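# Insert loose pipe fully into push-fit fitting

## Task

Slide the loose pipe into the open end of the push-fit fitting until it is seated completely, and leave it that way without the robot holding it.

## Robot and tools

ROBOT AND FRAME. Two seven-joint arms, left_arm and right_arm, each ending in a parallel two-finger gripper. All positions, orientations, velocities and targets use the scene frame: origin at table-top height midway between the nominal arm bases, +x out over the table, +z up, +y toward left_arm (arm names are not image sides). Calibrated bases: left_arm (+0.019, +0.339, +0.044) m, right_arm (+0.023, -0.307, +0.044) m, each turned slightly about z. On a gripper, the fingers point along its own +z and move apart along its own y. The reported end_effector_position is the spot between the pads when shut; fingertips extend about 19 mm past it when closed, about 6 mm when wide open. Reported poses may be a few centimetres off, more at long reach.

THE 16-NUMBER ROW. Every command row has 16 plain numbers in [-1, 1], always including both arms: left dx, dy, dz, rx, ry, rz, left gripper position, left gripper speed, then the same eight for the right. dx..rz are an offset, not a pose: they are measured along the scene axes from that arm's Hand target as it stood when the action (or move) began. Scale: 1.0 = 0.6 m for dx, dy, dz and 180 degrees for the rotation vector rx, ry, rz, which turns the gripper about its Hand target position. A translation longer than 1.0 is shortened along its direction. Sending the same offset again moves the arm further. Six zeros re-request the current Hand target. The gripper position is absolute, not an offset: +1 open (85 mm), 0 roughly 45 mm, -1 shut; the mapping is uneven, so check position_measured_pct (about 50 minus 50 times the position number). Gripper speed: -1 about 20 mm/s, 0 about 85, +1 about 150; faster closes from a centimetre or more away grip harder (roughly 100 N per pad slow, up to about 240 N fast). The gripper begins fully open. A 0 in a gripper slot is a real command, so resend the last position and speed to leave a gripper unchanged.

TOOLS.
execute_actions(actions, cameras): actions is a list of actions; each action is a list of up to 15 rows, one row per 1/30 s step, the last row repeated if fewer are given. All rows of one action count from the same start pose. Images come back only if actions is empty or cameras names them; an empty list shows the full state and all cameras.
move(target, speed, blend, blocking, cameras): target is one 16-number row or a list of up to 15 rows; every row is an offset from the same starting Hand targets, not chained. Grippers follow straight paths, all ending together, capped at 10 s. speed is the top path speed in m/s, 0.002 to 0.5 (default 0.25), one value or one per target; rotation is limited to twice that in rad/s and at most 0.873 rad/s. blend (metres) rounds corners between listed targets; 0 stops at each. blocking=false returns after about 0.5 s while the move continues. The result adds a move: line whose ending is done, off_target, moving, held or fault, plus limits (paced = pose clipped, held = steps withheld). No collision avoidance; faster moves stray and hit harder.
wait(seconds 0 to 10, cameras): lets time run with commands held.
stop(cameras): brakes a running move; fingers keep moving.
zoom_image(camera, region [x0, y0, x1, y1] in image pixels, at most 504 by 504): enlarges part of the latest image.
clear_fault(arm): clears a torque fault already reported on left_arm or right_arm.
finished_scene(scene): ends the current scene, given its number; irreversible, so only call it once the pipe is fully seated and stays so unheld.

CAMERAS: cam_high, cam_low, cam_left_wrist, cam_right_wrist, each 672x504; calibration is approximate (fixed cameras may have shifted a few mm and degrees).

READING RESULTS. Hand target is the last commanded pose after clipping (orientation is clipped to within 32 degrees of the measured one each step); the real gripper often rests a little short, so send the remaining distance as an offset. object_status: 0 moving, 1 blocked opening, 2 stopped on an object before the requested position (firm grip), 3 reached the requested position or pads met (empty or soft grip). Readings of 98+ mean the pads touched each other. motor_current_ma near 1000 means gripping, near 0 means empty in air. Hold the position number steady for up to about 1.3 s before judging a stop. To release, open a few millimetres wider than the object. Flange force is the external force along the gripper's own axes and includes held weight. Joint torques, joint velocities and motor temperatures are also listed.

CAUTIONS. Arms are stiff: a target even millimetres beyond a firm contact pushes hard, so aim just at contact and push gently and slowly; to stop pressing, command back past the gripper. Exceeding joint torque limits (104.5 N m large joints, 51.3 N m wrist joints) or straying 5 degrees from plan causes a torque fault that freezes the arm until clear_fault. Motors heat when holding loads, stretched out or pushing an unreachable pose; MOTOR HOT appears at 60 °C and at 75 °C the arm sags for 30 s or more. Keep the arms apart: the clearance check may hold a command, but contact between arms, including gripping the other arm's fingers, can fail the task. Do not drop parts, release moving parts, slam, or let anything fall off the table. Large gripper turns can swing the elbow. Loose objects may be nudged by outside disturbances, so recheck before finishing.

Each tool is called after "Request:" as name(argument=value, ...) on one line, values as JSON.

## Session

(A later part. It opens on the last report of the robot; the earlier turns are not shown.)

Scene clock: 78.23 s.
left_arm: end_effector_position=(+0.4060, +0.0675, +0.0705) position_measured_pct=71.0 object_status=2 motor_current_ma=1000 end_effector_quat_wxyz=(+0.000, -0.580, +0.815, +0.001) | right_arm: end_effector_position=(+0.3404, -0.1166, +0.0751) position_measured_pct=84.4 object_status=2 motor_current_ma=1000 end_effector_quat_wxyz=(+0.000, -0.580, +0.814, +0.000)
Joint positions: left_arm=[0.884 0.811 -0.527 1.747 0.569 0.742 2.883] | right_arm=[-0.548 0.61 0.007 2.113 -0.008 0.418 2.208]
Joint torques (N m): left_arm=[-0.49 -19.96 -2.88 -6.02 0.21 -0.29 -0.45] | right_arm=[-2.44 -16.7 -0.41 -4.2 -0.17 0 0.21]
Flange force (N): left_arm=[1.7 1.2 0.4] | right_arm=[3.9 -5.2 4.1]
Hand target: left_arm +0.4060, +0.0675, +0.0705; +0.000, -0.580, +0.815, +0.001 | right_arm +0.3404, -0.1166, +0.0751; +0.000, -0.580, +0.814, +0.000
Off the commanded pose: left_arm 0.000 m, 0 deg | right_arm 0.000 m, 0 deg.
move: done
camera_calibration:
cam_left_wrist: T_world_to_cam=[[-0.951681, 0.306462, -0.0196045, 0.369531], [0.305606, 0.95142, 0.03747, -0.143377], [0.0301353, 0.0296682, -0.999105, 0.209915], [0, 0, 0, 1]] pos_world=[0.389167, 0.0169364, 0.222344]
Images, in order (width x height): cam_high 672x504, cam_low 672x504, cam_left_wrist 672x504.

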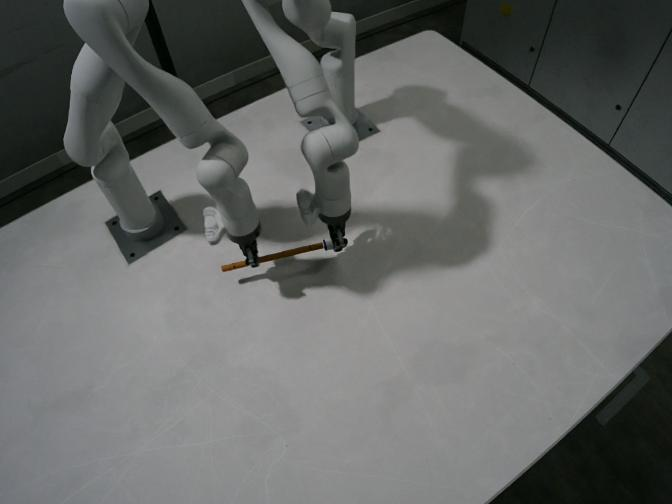

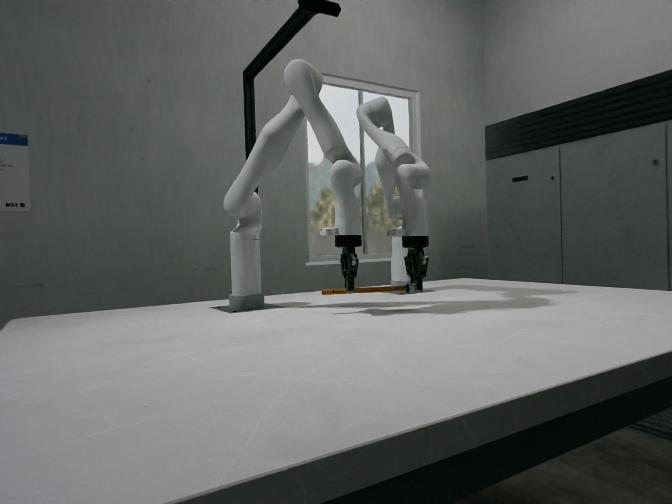

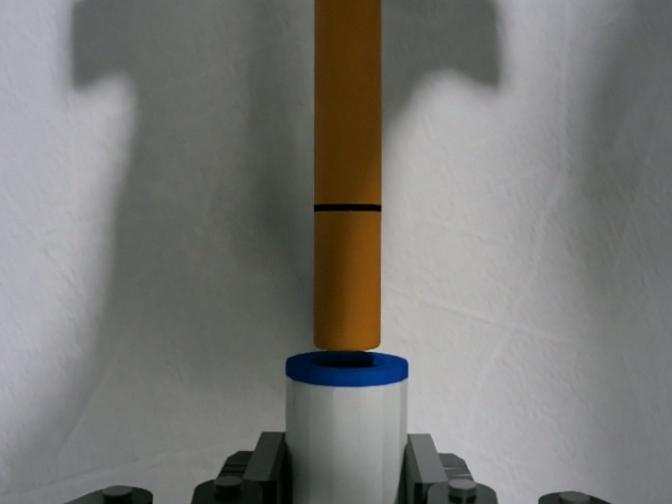

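Request:
move(target=[0, 0, 0, 0, 0, 0, -0.65, -1, 0.00653, 0.0189, 0, 0, 0, 0, -0.85, -1], speed=0.03, cameras=["cam_left_wrist", "cam_low"])

Request:
zoom_image(camera="cam_left_wrist", region=[260, 180, 440, 460])

Scene clock: 80.90 s.
left_arm: end_effector_position=(+0.4057, +0.0671, +0.0704) position_measured_pct=71.0 object_status=2 motor_current_ma=1000 end_effector_quat_wxyz=(+0.000, -0.580, +0.815, +0.001) | right_arm: end_effector_position=(+0.3447, -0.1048, +0.0752) position_measured_pct=84.4 object_status=2 motor_current_ma=1000 end_effector_quat_wxyz=(+0.001, -0.580, +0.814, +0.000)
Joint positions: left_arm=[0.884 0.812 -0.527 1.747 0.57 0.742 2.883] | right_arm=[-0.569 0.621 0.009 2.082 -0.011 0.437 2.192]
Joint torques (N m): left_arm=[8.26 -22.72 6.13 -9.19 4.24 1.31 -0.44] | right_arm=[-6.49 -21.02 -5.39 -13.34 -1.68 -5.22 0.17]
Flange force (N): left_arm=[-17.6 1.0 0.8] | right_arm=[20.6 -5.4 2.6]
Hand target: left_arm +0.4060, +0.0675, +0.0705; +0.000, -0.580, +0.815, +0.001 | right_arm +0.3444, -0.1052, +0.0751; +0.000, -0.580, +0.814, +0.000
Off the commanded pose: left_arm 0.000 m, 0 deg | right_arm 0.001 m, 0 deg.
move: done
camera_calibration:
cam_left_wrist: T_world_to_cam=[[-0.951525, 0.306964, -0.0193049, 0.369204], [0.306129, 0.951268, 0.0370724, -0.14311], [0.029744, 0.0293655, -0.999126, 0.209993], [0, 0, 0, 1]] pos_world=[0.388871, 0.016637, 0.222242]
Images, in order (width x height): cam_low 672x504, cam_left_wrist 672x504.

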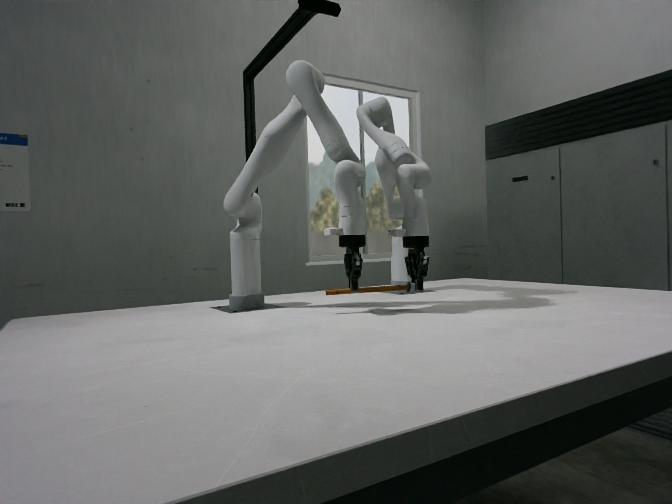

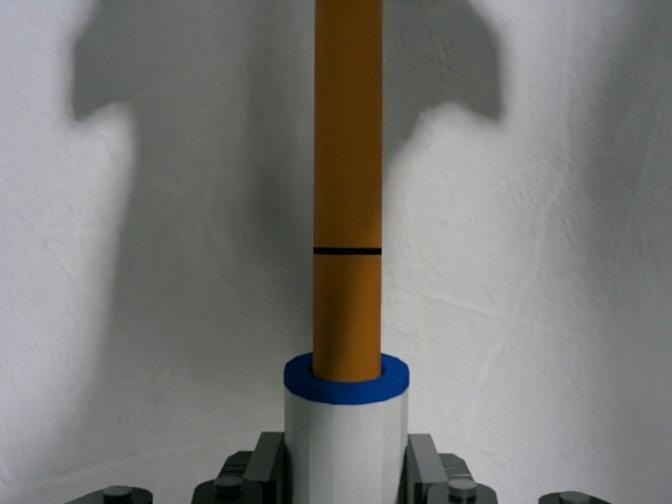

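Scaled by 1.800.

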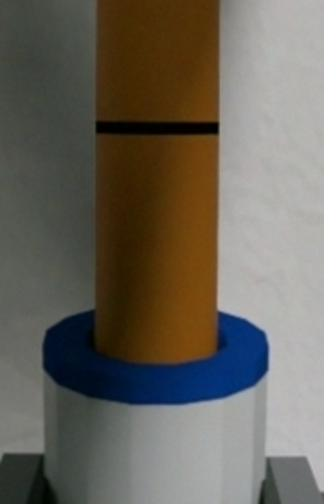

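Request:
zoom_image(camera="cam_left_wrist", region=[275, 335, 420, 455])

Request:
zoom_image(camera="cam_low", region=[385, 272, 435, 302])

Scaled by 3.476.

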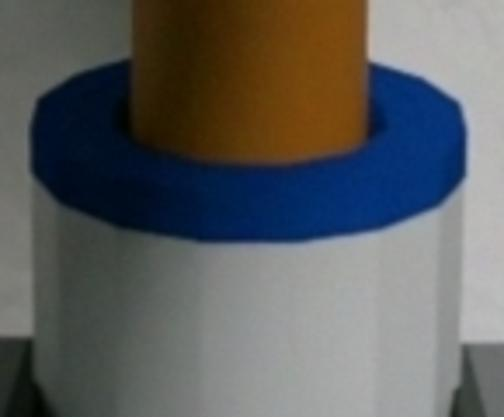

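Scaled by 10.080 from the camera's 672x504 image, which has a finer 960x720 frame.

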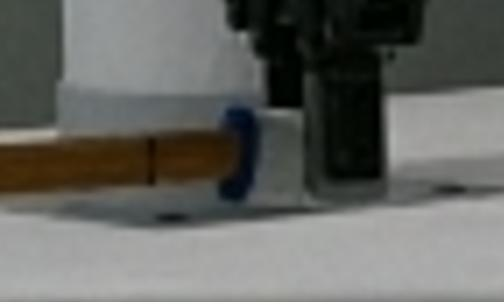

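Request:
wait(seconds=0.1, cameras=["all"])

Request:
zoom_image(camera="cam_high", region=[290, 230, 350, 265])

Request:
zoom_image(camera="cam_low", region=[395, 276, 430, 300])

Request:
zoom_image(camera="cam_right_wrist", region=[260, 120, 400, 504])

Scene clock: 95.70 s.
left_arm: end_effector_position=(+0.4060, +0.0675, +0.0705) position_measured_pct=71.0 object_status=2 motor_current_ma=1000 end_effector_quat_wxyz=(+0.000, -0.580, +0.815, +0.001) | right_arm: end_effector_position=(+0.3444, -0.1053, +0.0750) position_measured_pct=84.4 object_status=2 motor_current_ma=1000 end_effector_quat_wxyz=(+0.000, -0.580, +0.814, +0.000)
Joint positions: left_arm=[0.884 0.811 -0.527 1.747 0.569 0.742 2.883] | right_arm=[-0.568 0.621 0.009 2.083 -0.011 0.437 2.192]
Joint torques (N m): left_arm=[5.84 -22.33 3.49 -8.64 3.18 0.71 -0.43] | right_arm=[-5.44 -19.66 -4.21 -10.62 -1.24 -3.66 0.22]
Flange force (N): left_arm=[-12.4 1.4 1.3] | right_arm=[15.7 -5.5 2.6]
Hand target: left_arm +0.4060, +0.0675, +0.0705; +0.000, -0.580, +0.815, +0.001 | right_arm +0.3444, -0.1053, +0.0750; +0.000, -0.580, +0.814, +0.000
Tool commands: left_gripper/position=-0.65 left_gripper/speed=-1.0 right_gripper/position=-0.85 right_gripper/speed=-1.0
Off the commanded pose: left_arm 0.000 m, 0 deg | right_arm 0.000 m, 0 deg.
wait: 0.10 s; at rest from the start
camera_calibration:
cam_left_wrist: T_world_to_cam=[[-0.951681, 0.306462, -0.0196045, 0.369531], [0.305606, 0.95142, 0.03747, -0.143377], [0.0301353, 0.0296682, -0.999105, 0.209915], [0, 0, 0, 1]] pos_world=[0.389167, 0.0169364, 0.222344]
cam_right_wrist: T_world_to_cam=[[-0.952202, 0.305262, 0.0112371, 0.360931], [0.305451, 0.951906, 0.0239876, 0.0471829], [-0.00337418, 0.0262735, -0.999649, 0.230517], [0, 0, 0, 1]] pos_world=[0.330045, -0.161149, 0.225248]

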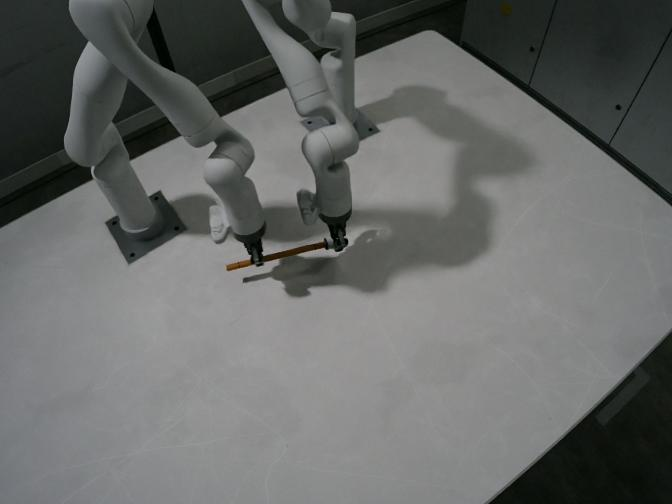

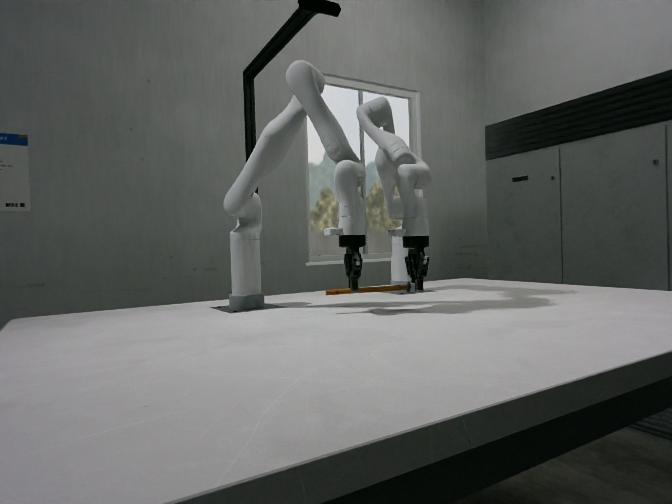

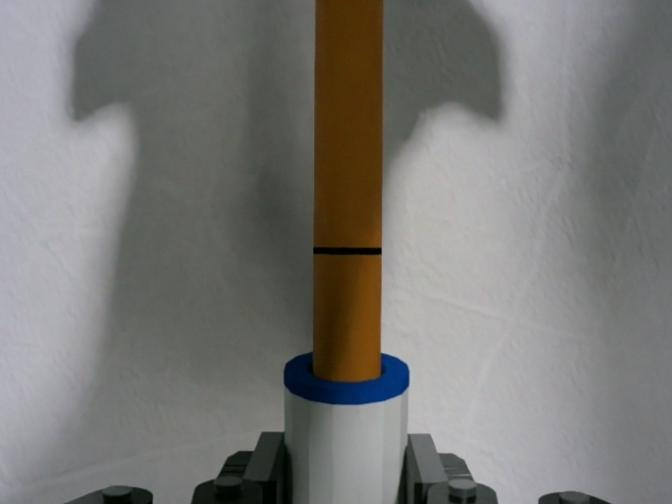

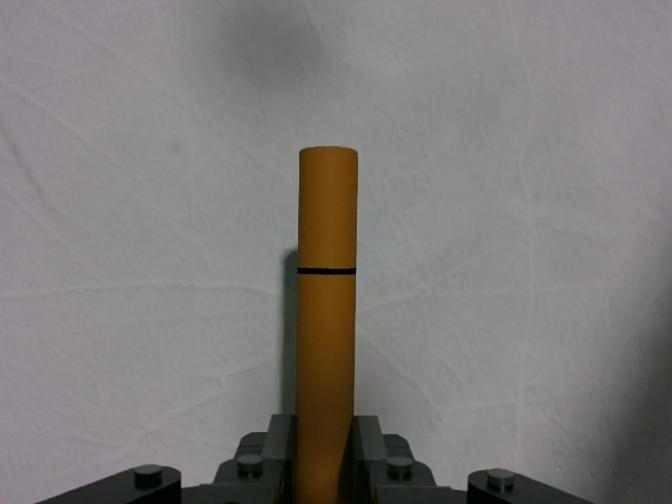

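Scaled by 8.400 from the camera's 672x504 image, which has a finer 960x720 frame.

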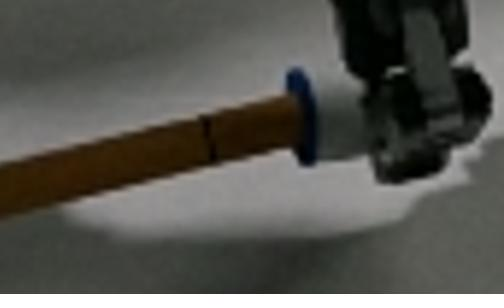

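Scaled by 14.400 from the camera's 672x504 image, which has a finer 960x720 frame.

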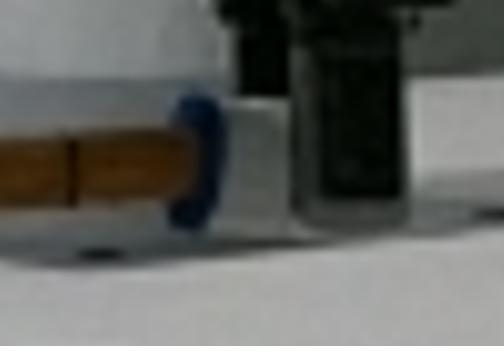

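Scaled by 1.312.

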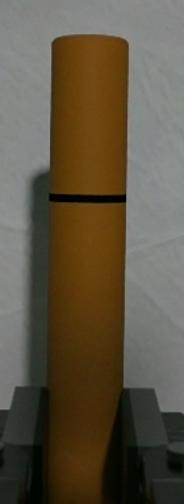

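Request:
move(target=[[0, 0, 0, 0, 0, 0, -0.65, -1, -0.00136, -0.00394, 0, 0, 0, 0, -0.85, -1], [-0.00089, -0.00258, -0.0002, 0.04726, -0.01633, 0, -0.65, -1, -0.00136, -0.00394, 0, 0, 0, 0, -0.85, -1]], speed=[0.03, 0.06], cameras=["cam_high", "cam_low", "cam_left_wrist"])

Request:
zoom_image(camera="cam_low", region=[385, 276, 420, 300])

Request:
zoom_image(camera="cam_left_wrist", region=[275, 310, 420, 430])

Request:
zoom_image(camera="cam_high", region=[300, 230, 345, 260])

Scene clock: 104.70 s.
left_arm: end_effector_position=(+0.4055, +0.0659, +0.0704) position_measured_pct=71.0 object_status=2 motor_current_ma=1000 end_effector_quat_wxyz=(+0.064, -0.578, +0.812, +0.046) | right_arm: end_effector_position=(+0.3436, -0.1076, +0.0751) position_measured_pct=84.4 object_status=2 motor_current_ma=1000 end_effector_quat_wxyz=(+0.000, -0.580, +0.814, +0.000)
Joint positions: left_arm=[1.043 0.875 -0.644 1.685 0.467 0.796 3.059] | right_arm=[-0.564 0.618 0.009 2.089 -0.01 0.433 2.196]
Joint torques (N m): left_arm=[1.09 -20.01 -2.26 -6.34 0.74 -0.16 -0.42] | right_arm=[-3.06 -18.66 -1.44 -6.53 -0.53 -1.3 0.17]
Flange force (N): left_arm=[-2.2 1.7 -0.6] | right_arm=[6.7 -5.0 5.4]
Hand target: left_arm +0.4055, +0.0659, +0.0704; +0.064, -0.578, +0.812, +0.046 | right_arm +0.3436, -0.1076, +0.0751; +0.000, -0.580, +0.814, +0.000
Off the commanded pose: left_arm 0.000 m, 0 deg | right_arm 0.000 m, 0 deg.
move: done
camera_calibration:
cam_left_wrist: T_world_to_cam=[[-0.950586, 0.309629, -0.0227309, 0.369142], [0.299696, 0.934274, 0.19317, -0.149145], [0.0810478, 0.176812, -0.980902, 0.178229], [0, 0, 0, 1]] pos_world=[0.381154, -0.0064681, 0.212026]
Images, in order (width x height): cam_high 672x504, cam_low 672x504, cam_left_wrist 672x504.

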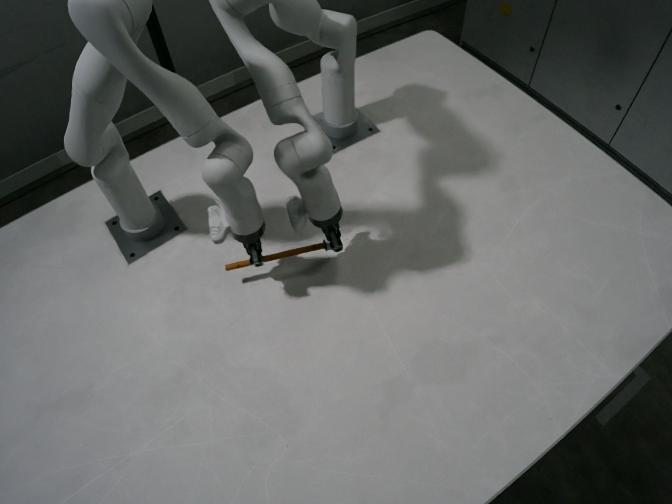

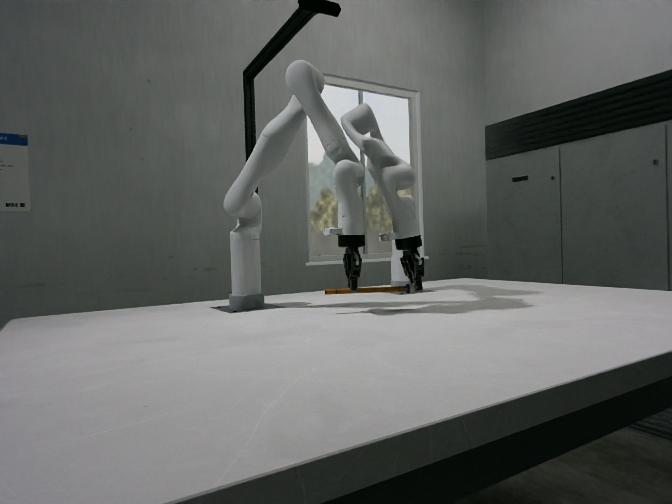

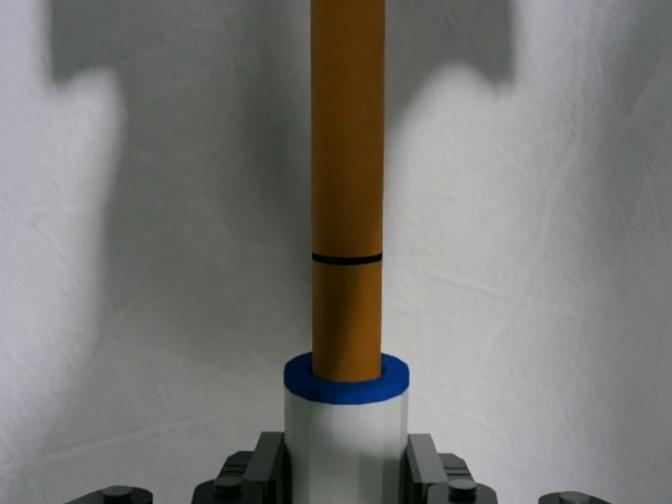

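Scaled by 14.400 from the camera's 672x504 image, which has a finer 960x720 frame.

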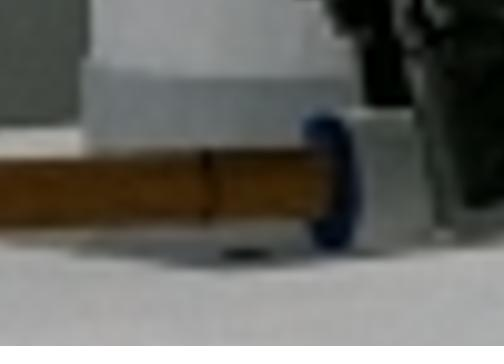

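Scaled by 3.476.

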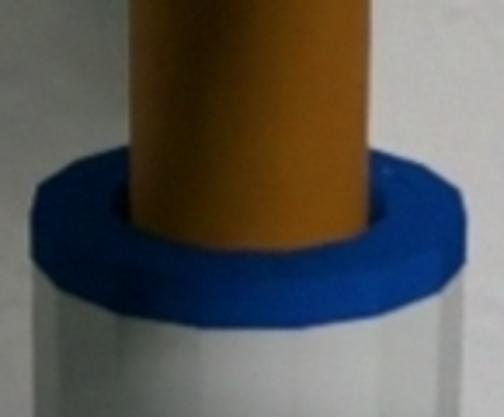

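Scaled by 11.200 from the camera's 672x504 image, which has a finer 960x720 frame.

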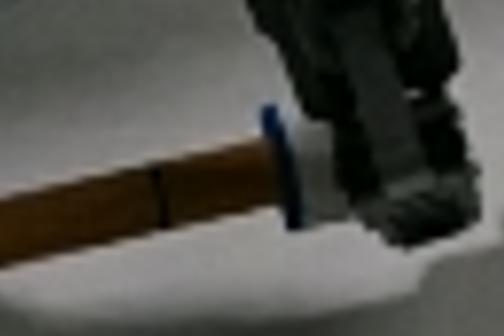

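Request:
move(target=[0.0003, 0.00085, -0.0699, -0.01575, 0.00544, 0, -0.65, -1, 0, 0, -0.071, 0, 0, 0, -0.85, -1], speed=0.06, cameras=["cam_high", "cam_low", "cam_left_wrist"])

Request:
zoom_image(camera="cam_low", region=[385, 286, 420, 310])

Request:
zoom_image(camera="cam_left_wrist", region=[275, 310, 420, 430])

Scene clock: 118.60 s.
left_arm: end_effector_position=(+0.4057, +0.0664, +0.0285) position_measured_pct=71.0 object_status=2 motor_current_ma=1000 end_effector_quat_wxyz=(+0.043, -0.579, +0.814, +0.031) | right_arm: end_effector_position=(+0.3435, -0.1076, +0.0325) position_measured_pct=84.4 object_status=2 motor_current_ma=1000 end_effector_quat_wxyz=(+0.000, -0.580, +0.814, +0.000)
Joint positions: left_arm=[0.965 0.925 -0.559 1.718 0.547 0.688 2.974] | right_arm=[-0.562 0.727 0.006 2.103 -0.01 0.311 2.195]
Joint torques (N m): left_arm=[0.51 -20.58 -2.35 -5.32 0.33 -0.19 -0.44] | right_arm=[-2.42 -18.55 -0.76 -4.81 -0.4 -0.97 0.11]
Flange force (N): left_arm=[-0.2 0.3 -0.3] | right_arm=[5.7 -4.0 3.8]
Hand target: left_arm +0.4057, +0.0664, +0.0284; +0.043, -0.579, +0.814, +0.031 | right_arm +0.3435, -0.1076, +0.0325; +0.000, -0.580, +0.814, +0.000
Off the commanded pose: left_arm 0.000 m, 0 deg | right_arm 0.000 m, 0 deg.
move: done
camera_calibration:
cam_left_wrist: T_world_to_cam=[[-0.950967, 0.30853, -0.0217013, 0.368366], [0.302559, 0.942532, 0.141747, -0.141832], [0.0641873, 0.12823, -0.989665, 0.147307], [0, 0, 0, 1]] pos_world=[0.383761, 0.00114031, 0.173883]
Images, in order (width x height): cam_high 672x504, cam_low 672x504, cam_left_wrist 672x504.

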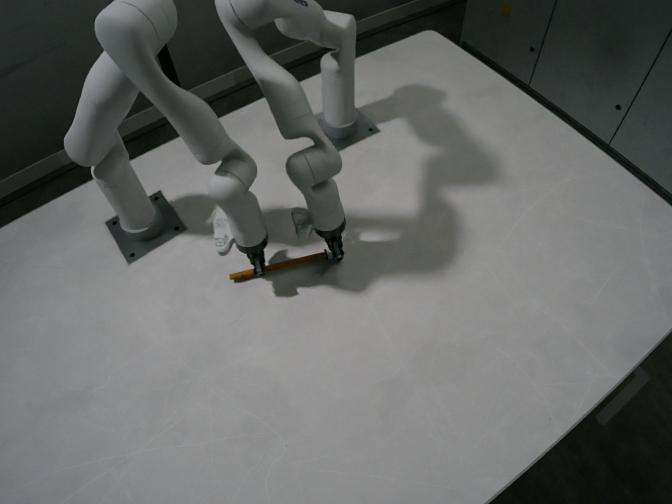

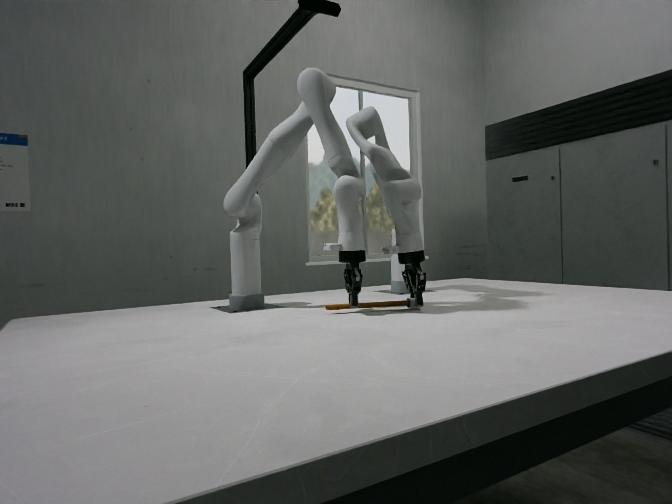

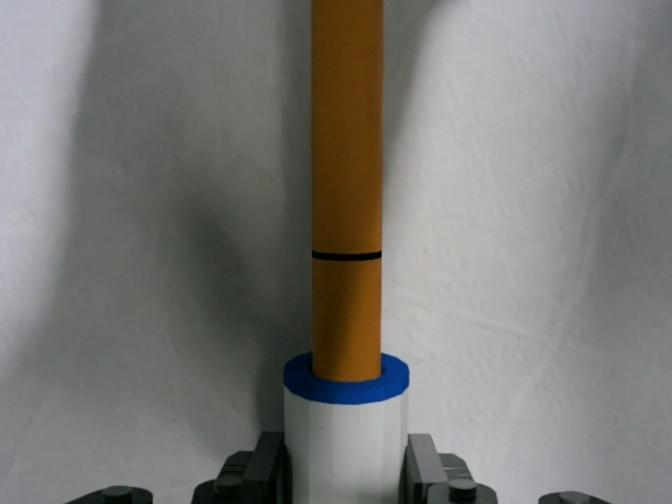

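Scaled by 14.400 from the camera's 672x504 image, which has a finer 960x720 frame.

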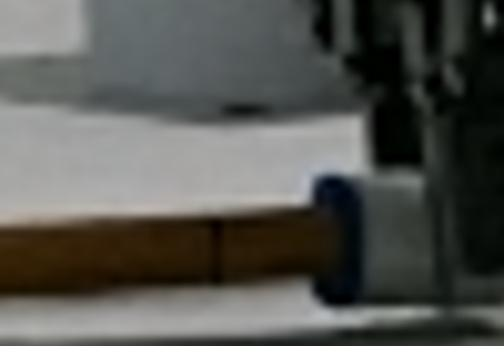

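Scaled by 3.476.

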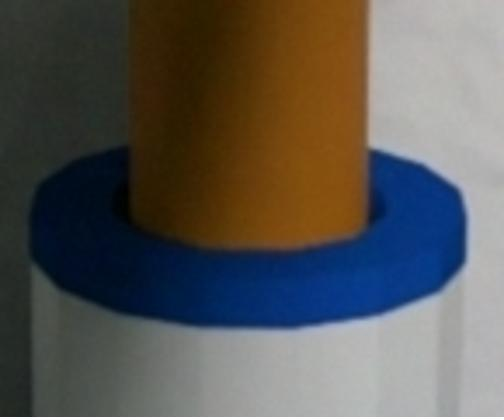

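Request:
zoom_image(camera="cam_low", region=[318, 286, 438, 326])

Request:
zoom_image(camera="cam_high", region=[220, 240, 360, 290])

Scaled by 4.200 from the camera's 672x504 image, which has a finer 960x720 frame.

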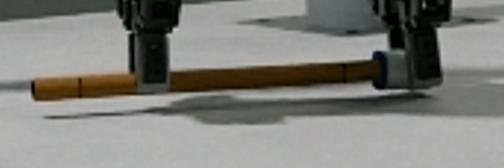

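Scaled by 3.600 from the camera's 672x504 image, which has a finer 960x720 frame.

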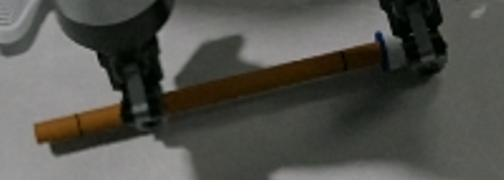

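Request:
move(target=[0, 0, -0.00567, 0, 0, 0, -0.65, -1, 0, 0, -0.00567, 0, 0, 0, -0.85, -1], speed=0.02, cameras=["cam_low"])

Request:
zoom_image(camera="cam_low", region=[385, 286, 420, 310])

Scene clock: 120.70 s.
left_arm: end_effector_position=(+0.4057, +0.0664, +0.0251) position_measured_pct=71.0 object_status=2 motor_current_ma=1000 end_effector_quat_wxyz=(+0.043, -0.579, +0.814, +0.031) | right_arm: end_effector_position=(+0.3435, -0.1076, +0.0291) position_measured_pct=84.4 object_status=2 motor_current_ma=1000 end_effector_quat_wxyz=(+0.000, -0.580, +0.814, +0.000)
Joint positions: left_arm=[0.962 0.931 -0.555 1.718 0.551 0.681 2.971] | right_arm=[-0.562 0.736 0.006 2.103 -0.01 0.302 2.195]
Joint torques (N m): left_arm=[0.66 -18.56 -1.86 -5.12 0.62 -0.37 -0.51] | right_arm=[-2.55 -19.07 -0.84 -4.87 -0.41 -1.09 0.11]
Flange force (N): left_arm=[-1.4 1.5 -5.2] | right_arm=[5.8 -4.4 4.7]
Hand target: left_arm +0.4057, +0.0664, +0.0250; +0.043, -0.579, +0.814, +0.031 | right_arm +0.3435, -0.1076, +0.0290; +0.000, -0.580, +0.814, +0.000
Off the commanded pose: left_arm 0.000 m, 0 deg | right_arm 0.000 m, 0 deg.
move: done
Images, in order (width x height): cam_low 672x504.

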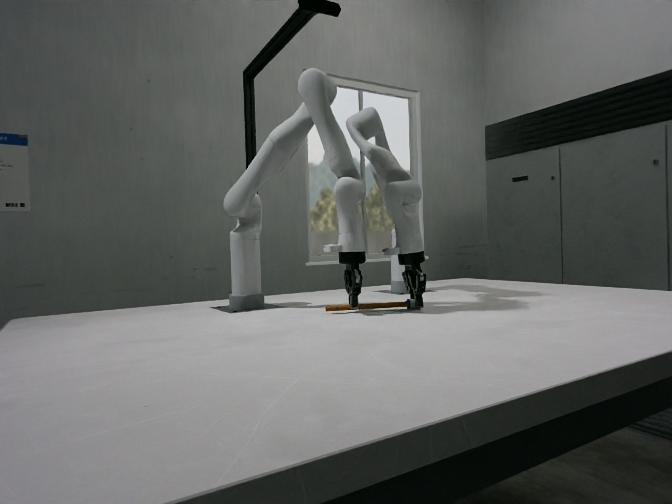

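Scaled by 14.400 from the camera's 672x504 image, which has a finer 960x720 frame.

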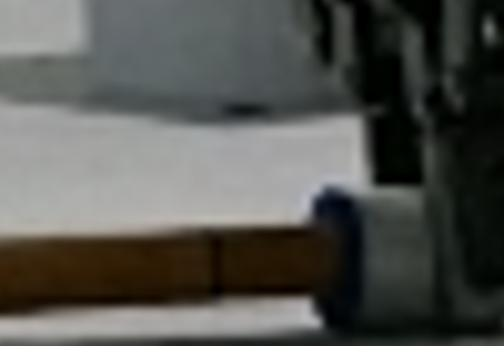

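Request:
move(target=[0, 0, -0.00133, 0, 0, 0, -0.65, -1, 0, 0, -0.001, 0, 0, 0, -0.85, -1], speed=0.02, cameras=["cam_low", "cam_left_wrist"])

Request:
zoom_image(camera="cam_low", region=[390, 290, 425, 314])

Request:
zoom_image(camera="cam_left_wrist", region=[275, 310, 420, 430])

Scene clock: 122.30 s.
left_arm: end_effector_position=(+0.4057, +0.0664, +0.0243) position_measured_pct=71.0 object_status=2 motor_current_ma=1000 end_effector_quat_wxyz=(+0.043, -0.579, +0.814, +0.031) | right_arm: end_effector_position=(+0.3436, -0.1076, +0.0285) position_measured_pct=84.4 object_status=2 motor_current_ma=1000 end_effector_quat_wxyz=(+0.000, -0.580, +0.814, +0.000)
Joint positions: left_arm=[0.962 0.933 -0.554 1.719 0.552 0.679 2.971] | right_arm=[-0.562 0.738 0.006 2.103 -0.01 0.3 2.195]
Joint torques (N m): left_arm=[-0.98 -10.91 -0.68 -6.09 1.22 -3.01 -0.48] | right_arm=[-2.95 -19.08 -1.33 -5.39 -0.43 -1.24 0.1]
Flange force (N): left_arm=[-2.4 9.6 -27.6] | right_arm=[7.5 -4.3 4.4]
Hand target: left_arm +0.4057, +0.0664, +0.0242; +0.043, -0.579, +0.814, +0.031 | right_arm +0.3436, -0.1076, +0.0285; +0.000, -0.580, +0.814, +0.000
Off the commanded pose: left_arm 0.000 m, 0 deg | right_arm 0.000 m, 0 deg.
move: done
camera_calibration:
cam_left_wrist: T_world_to_cam=[[-0.95096, 0.308543, -0.0218265, 0.368292], [0.302559, 0.942541, 0.141683, -0.141227], [0.0642876, 0.128131, -0.989671, 0.143113], [0, 0, 0, 1]] pos_world=[0.38376, 0.00114089, 0.169683]
Images, in order (width x height): cam_low 672x504, cam_left_wrist 672x504.

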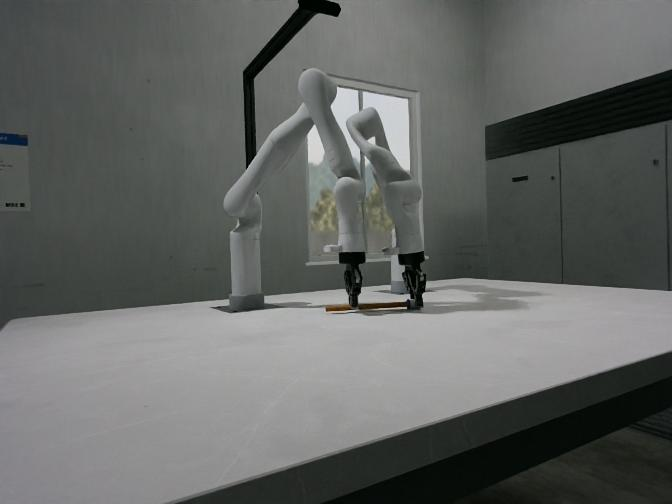

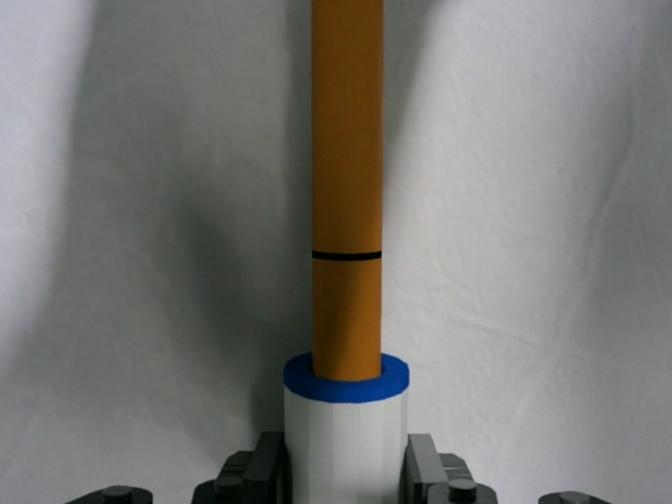

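Scaled by 14.400 from the camera's 672x504 image, which has a finer 960x720 frame.

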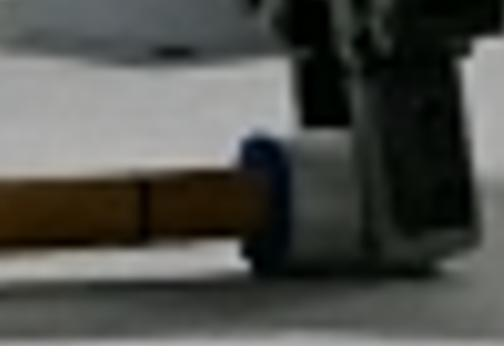

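Scaled by 3.476.

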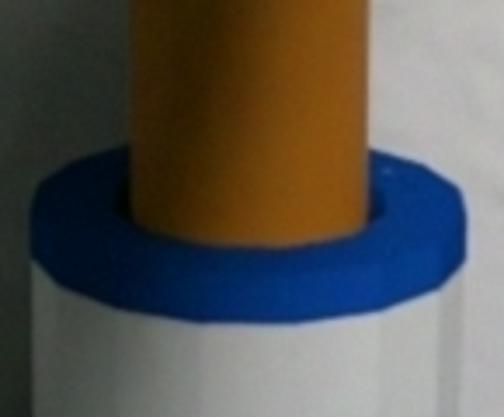

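Request:
move(target=[0, 0, 0, 0, 0, 0, -0.65, -1, 0.00272, 0.00788, 0, 0, 0, 0, -0.85, -1], speed=0.03, cameras=["cam_high", "cam_low", "cam_left_wrist"])

Request:
zoom_image(camera="cam_low", region=[390, 290, 425, 314])

Request:
zoom_image(camera="cam_left_wrist", region=[275, 310, 420, 430])

Scene clock: 124.37 s.
left_arm: end_effector_position=(+0.4057, +0.0666, +0.0242) position_measured_pct=71.0 object_status=2 motor_current_ma=1000 end_effector_quat_wxyz=(+0.043, -0.579, +0.813, +0.031) | right_arm: end_effector_position=(+0.3452, -0.1030, +0.0284) position_measured_pct=84.4 object_status=2 motor_current_ma=1000 end_effector_quat_wxyz=(+0.000, -0.580, +0.814, +0.000)
Joint positions: left_arm=[0.962 0.933 -0.554 1.719 0.552 0.679 2.971] | right_arm=[-0.57 0.741 0.007 2.09 -0.012 0.309 2.189]
Joint torques (N m): left_arm=[6.24 -12.64 6.85 -6.12 3.77 -0.19 -0.39] | right_arm=[-8.26 -23.93 -7.74 -15.21 -1.52 -6.73 0.37]
Flange force (N): left_arm=[-16.5 3.3 -24.0] | right_arm=[26.4 -6.2 2.5]
Hand target: left_arm +0.4057, +0.0664, +0.0242; +0.043, -0.579, +0.814, +0.031 | right_arm +0.3452, -0.1029, +0.0285; +0.000, -0.580, +0.814, +0.000
Off the commanded pose: left_arm 0.000 m, 0 deg | right_arm 0.000 m, 0 deg.
move: done
camera_calibration:
cam_left_wrist: T_world_to_cam=[[-0.951026, 0.30835, -0.0216943, 0.36836], [0.302375, 0.942577, 0.141836, -0.141306], [0.0641837, 0.12833, -0.989652, 0.14313], [0, 0, 0, 1]] pos_world=[0.38386, 0.00124012, 0.169683]
Images, in order (width x height): cam_high 672x504, cam_low 672x504, cam_left_wrist 672x504.

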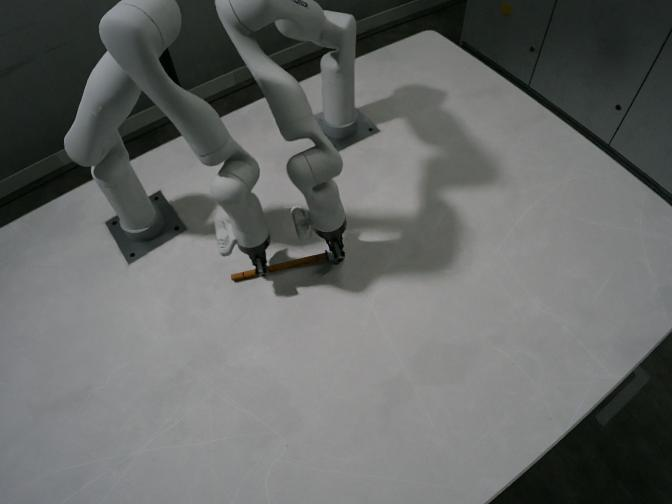

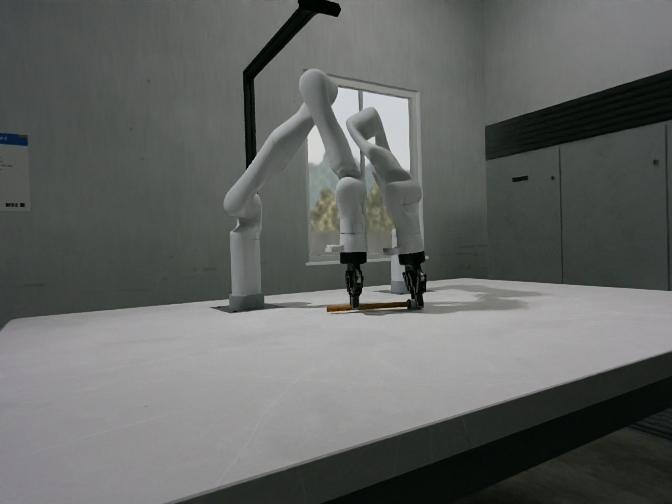

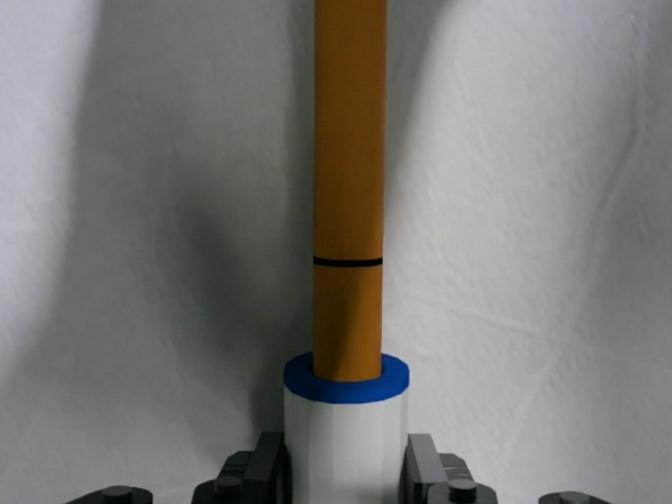

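Scaled by 14.400 from the camera's 672x504 image, which has a finer 960x720 frame.

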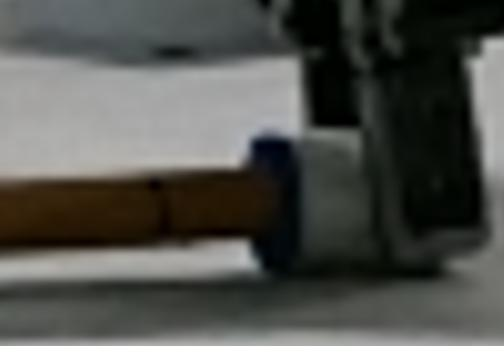

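Scaled by 3.476.

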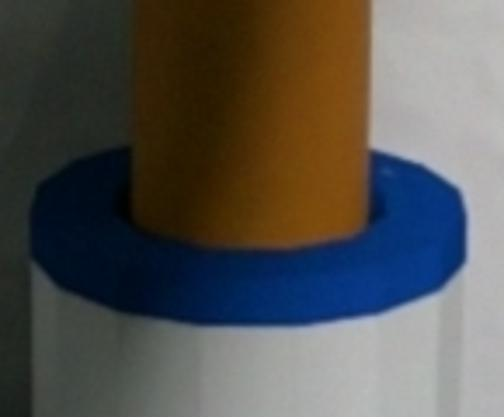

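Request:
execute_actions(actions=[])

Scene clock: 126.87 s.
left_arm: end_effector_position=(+0.4057, +0.0664, +0.0242) position_measured_pct=71.0 object_status=2 motor_current_ma=1000 end_effector_quat_wxyz=(+0.043, -0.579, +0.814, +0.031) | right_arm: end_effector_position=(+0.3452, -0.1029, +0.0285) position_measured_pct=84.4 object_status=2 motor_current_ma=1000 end_effector_quat_wxyz=(+0.000, -0.580, +0.814, +0.000)
Joint positions: left_arm=[0.962 0.933 -0.554 1.719 0.552 0.679 2.971] | right_arm=[-0.57 0.741 0.007 2.09 -0.012 0.309 2.189]
Joint velocities: within noise
Joint torques (N m): left_arm=[6.85 -12.83 7.48 -6.45 4.01 -0.15 -0.38] | right_arm=[-8.45 -24.4 -8.02 -15.72 -1.62 -7 0.32]
Motor temperatures (°C): left_arm=[36 32 28 30 40 43 37] | right_arm=[28 34 28 31 37 33 38]
Flange force (N): left_arm=[-17.9 3.5 -23.9] | right_arm=[27.2 -6.3 3.0]
Hand target: left_arm +0.4057, +0.0664, +0.0242; +0.043, -0.579, +0.814, +0.031 | right_arm +0.3452, -0.1029, +0.0285; +0.000, -0.580, +0.814, +0.000
Tool commands: left_gripper/position=-0.65 left_gripper/speed=-1.0 right_gripper/position=-0.85 right_gripper/speed=-1.0
Off the commanded pose: left_arm 0.000 m, 0 deg | right_arm 0.000 m, 0 deg.
camera_calibration:
cam_left_wrist: T_world_to_cam=[[-0.950994, 0.308442, -0.0217441, 0.368292], [0.302473, 0.942574, 0.141651, -0.141188], [0.0641866, 0.128132, -0.989678, 0.143153], [0, 0, 0, 1]] pos_world=[0.383761, 0.00114112, 0.169683]
cam_right_wrist: T_world_to_cam=[[-0.952202, 0.305262, 0.0112371, 0.361484], [0.305451, 0.951906, 0.0239876, 0.0457718], [-0.00337418, 0.0262735, -0.999649, 0.183873], [0, 0, 0, 1]] pos_world=[0.330845, -0.158749, 0.178648]

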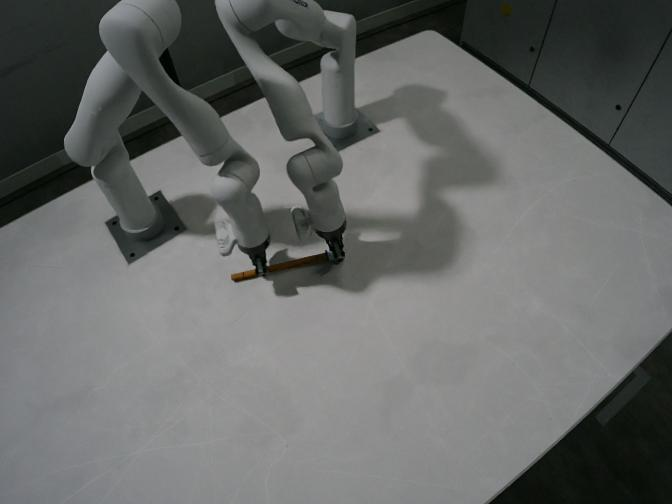

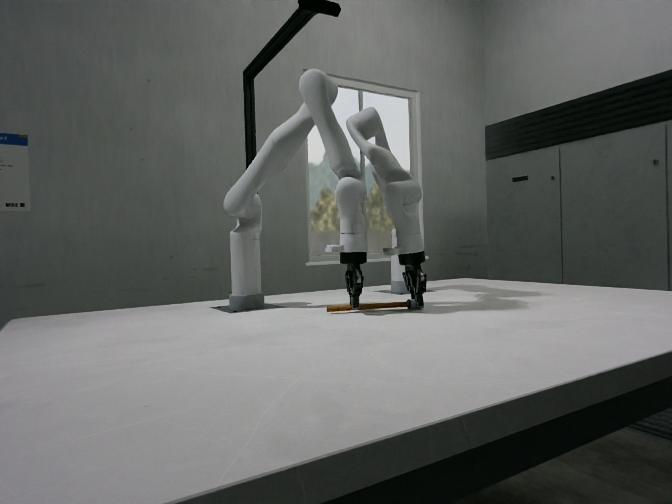

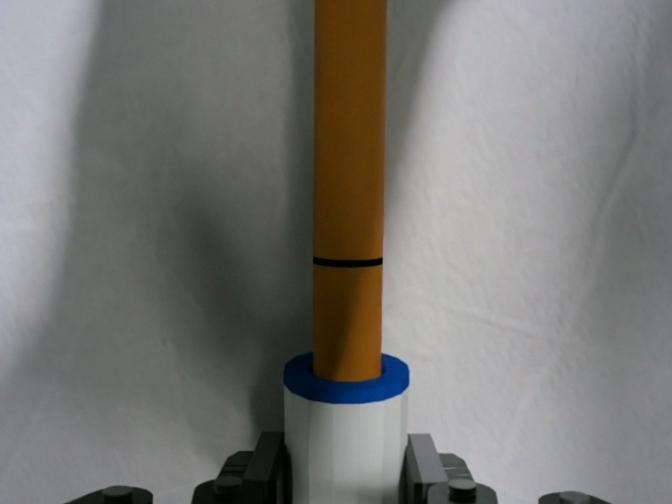

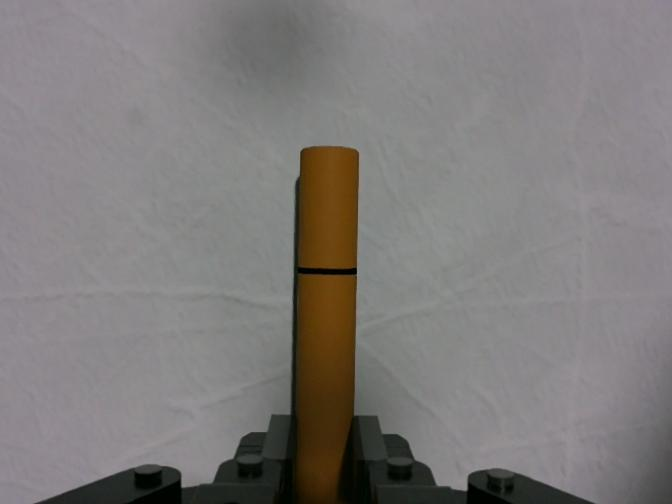

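Request:
zoom_image(camera="cam_left_wrist", region=[266, 244, 426, 424])

Request:
zoom_image(camera="cam_low", region=[384, 280, 434, 320])

Scaled by 2.800.

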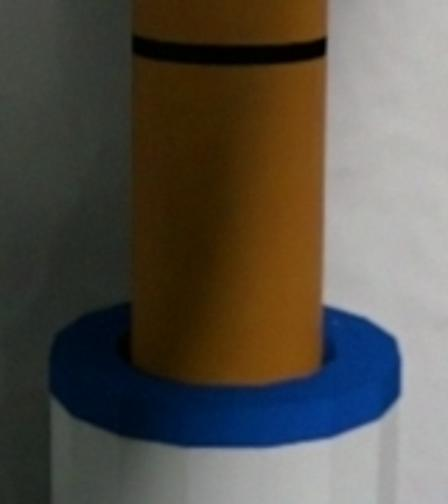

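Scaled by 10.080 from the camera's 672x504 image, which has a finer 960x720 frame.

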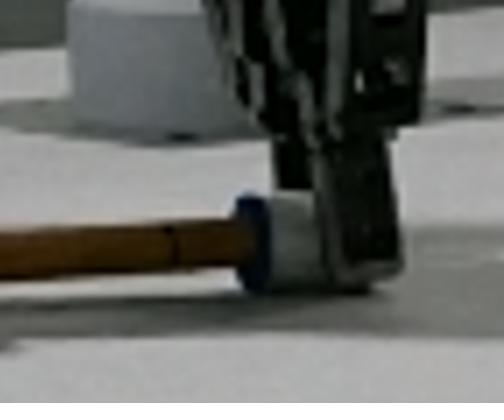

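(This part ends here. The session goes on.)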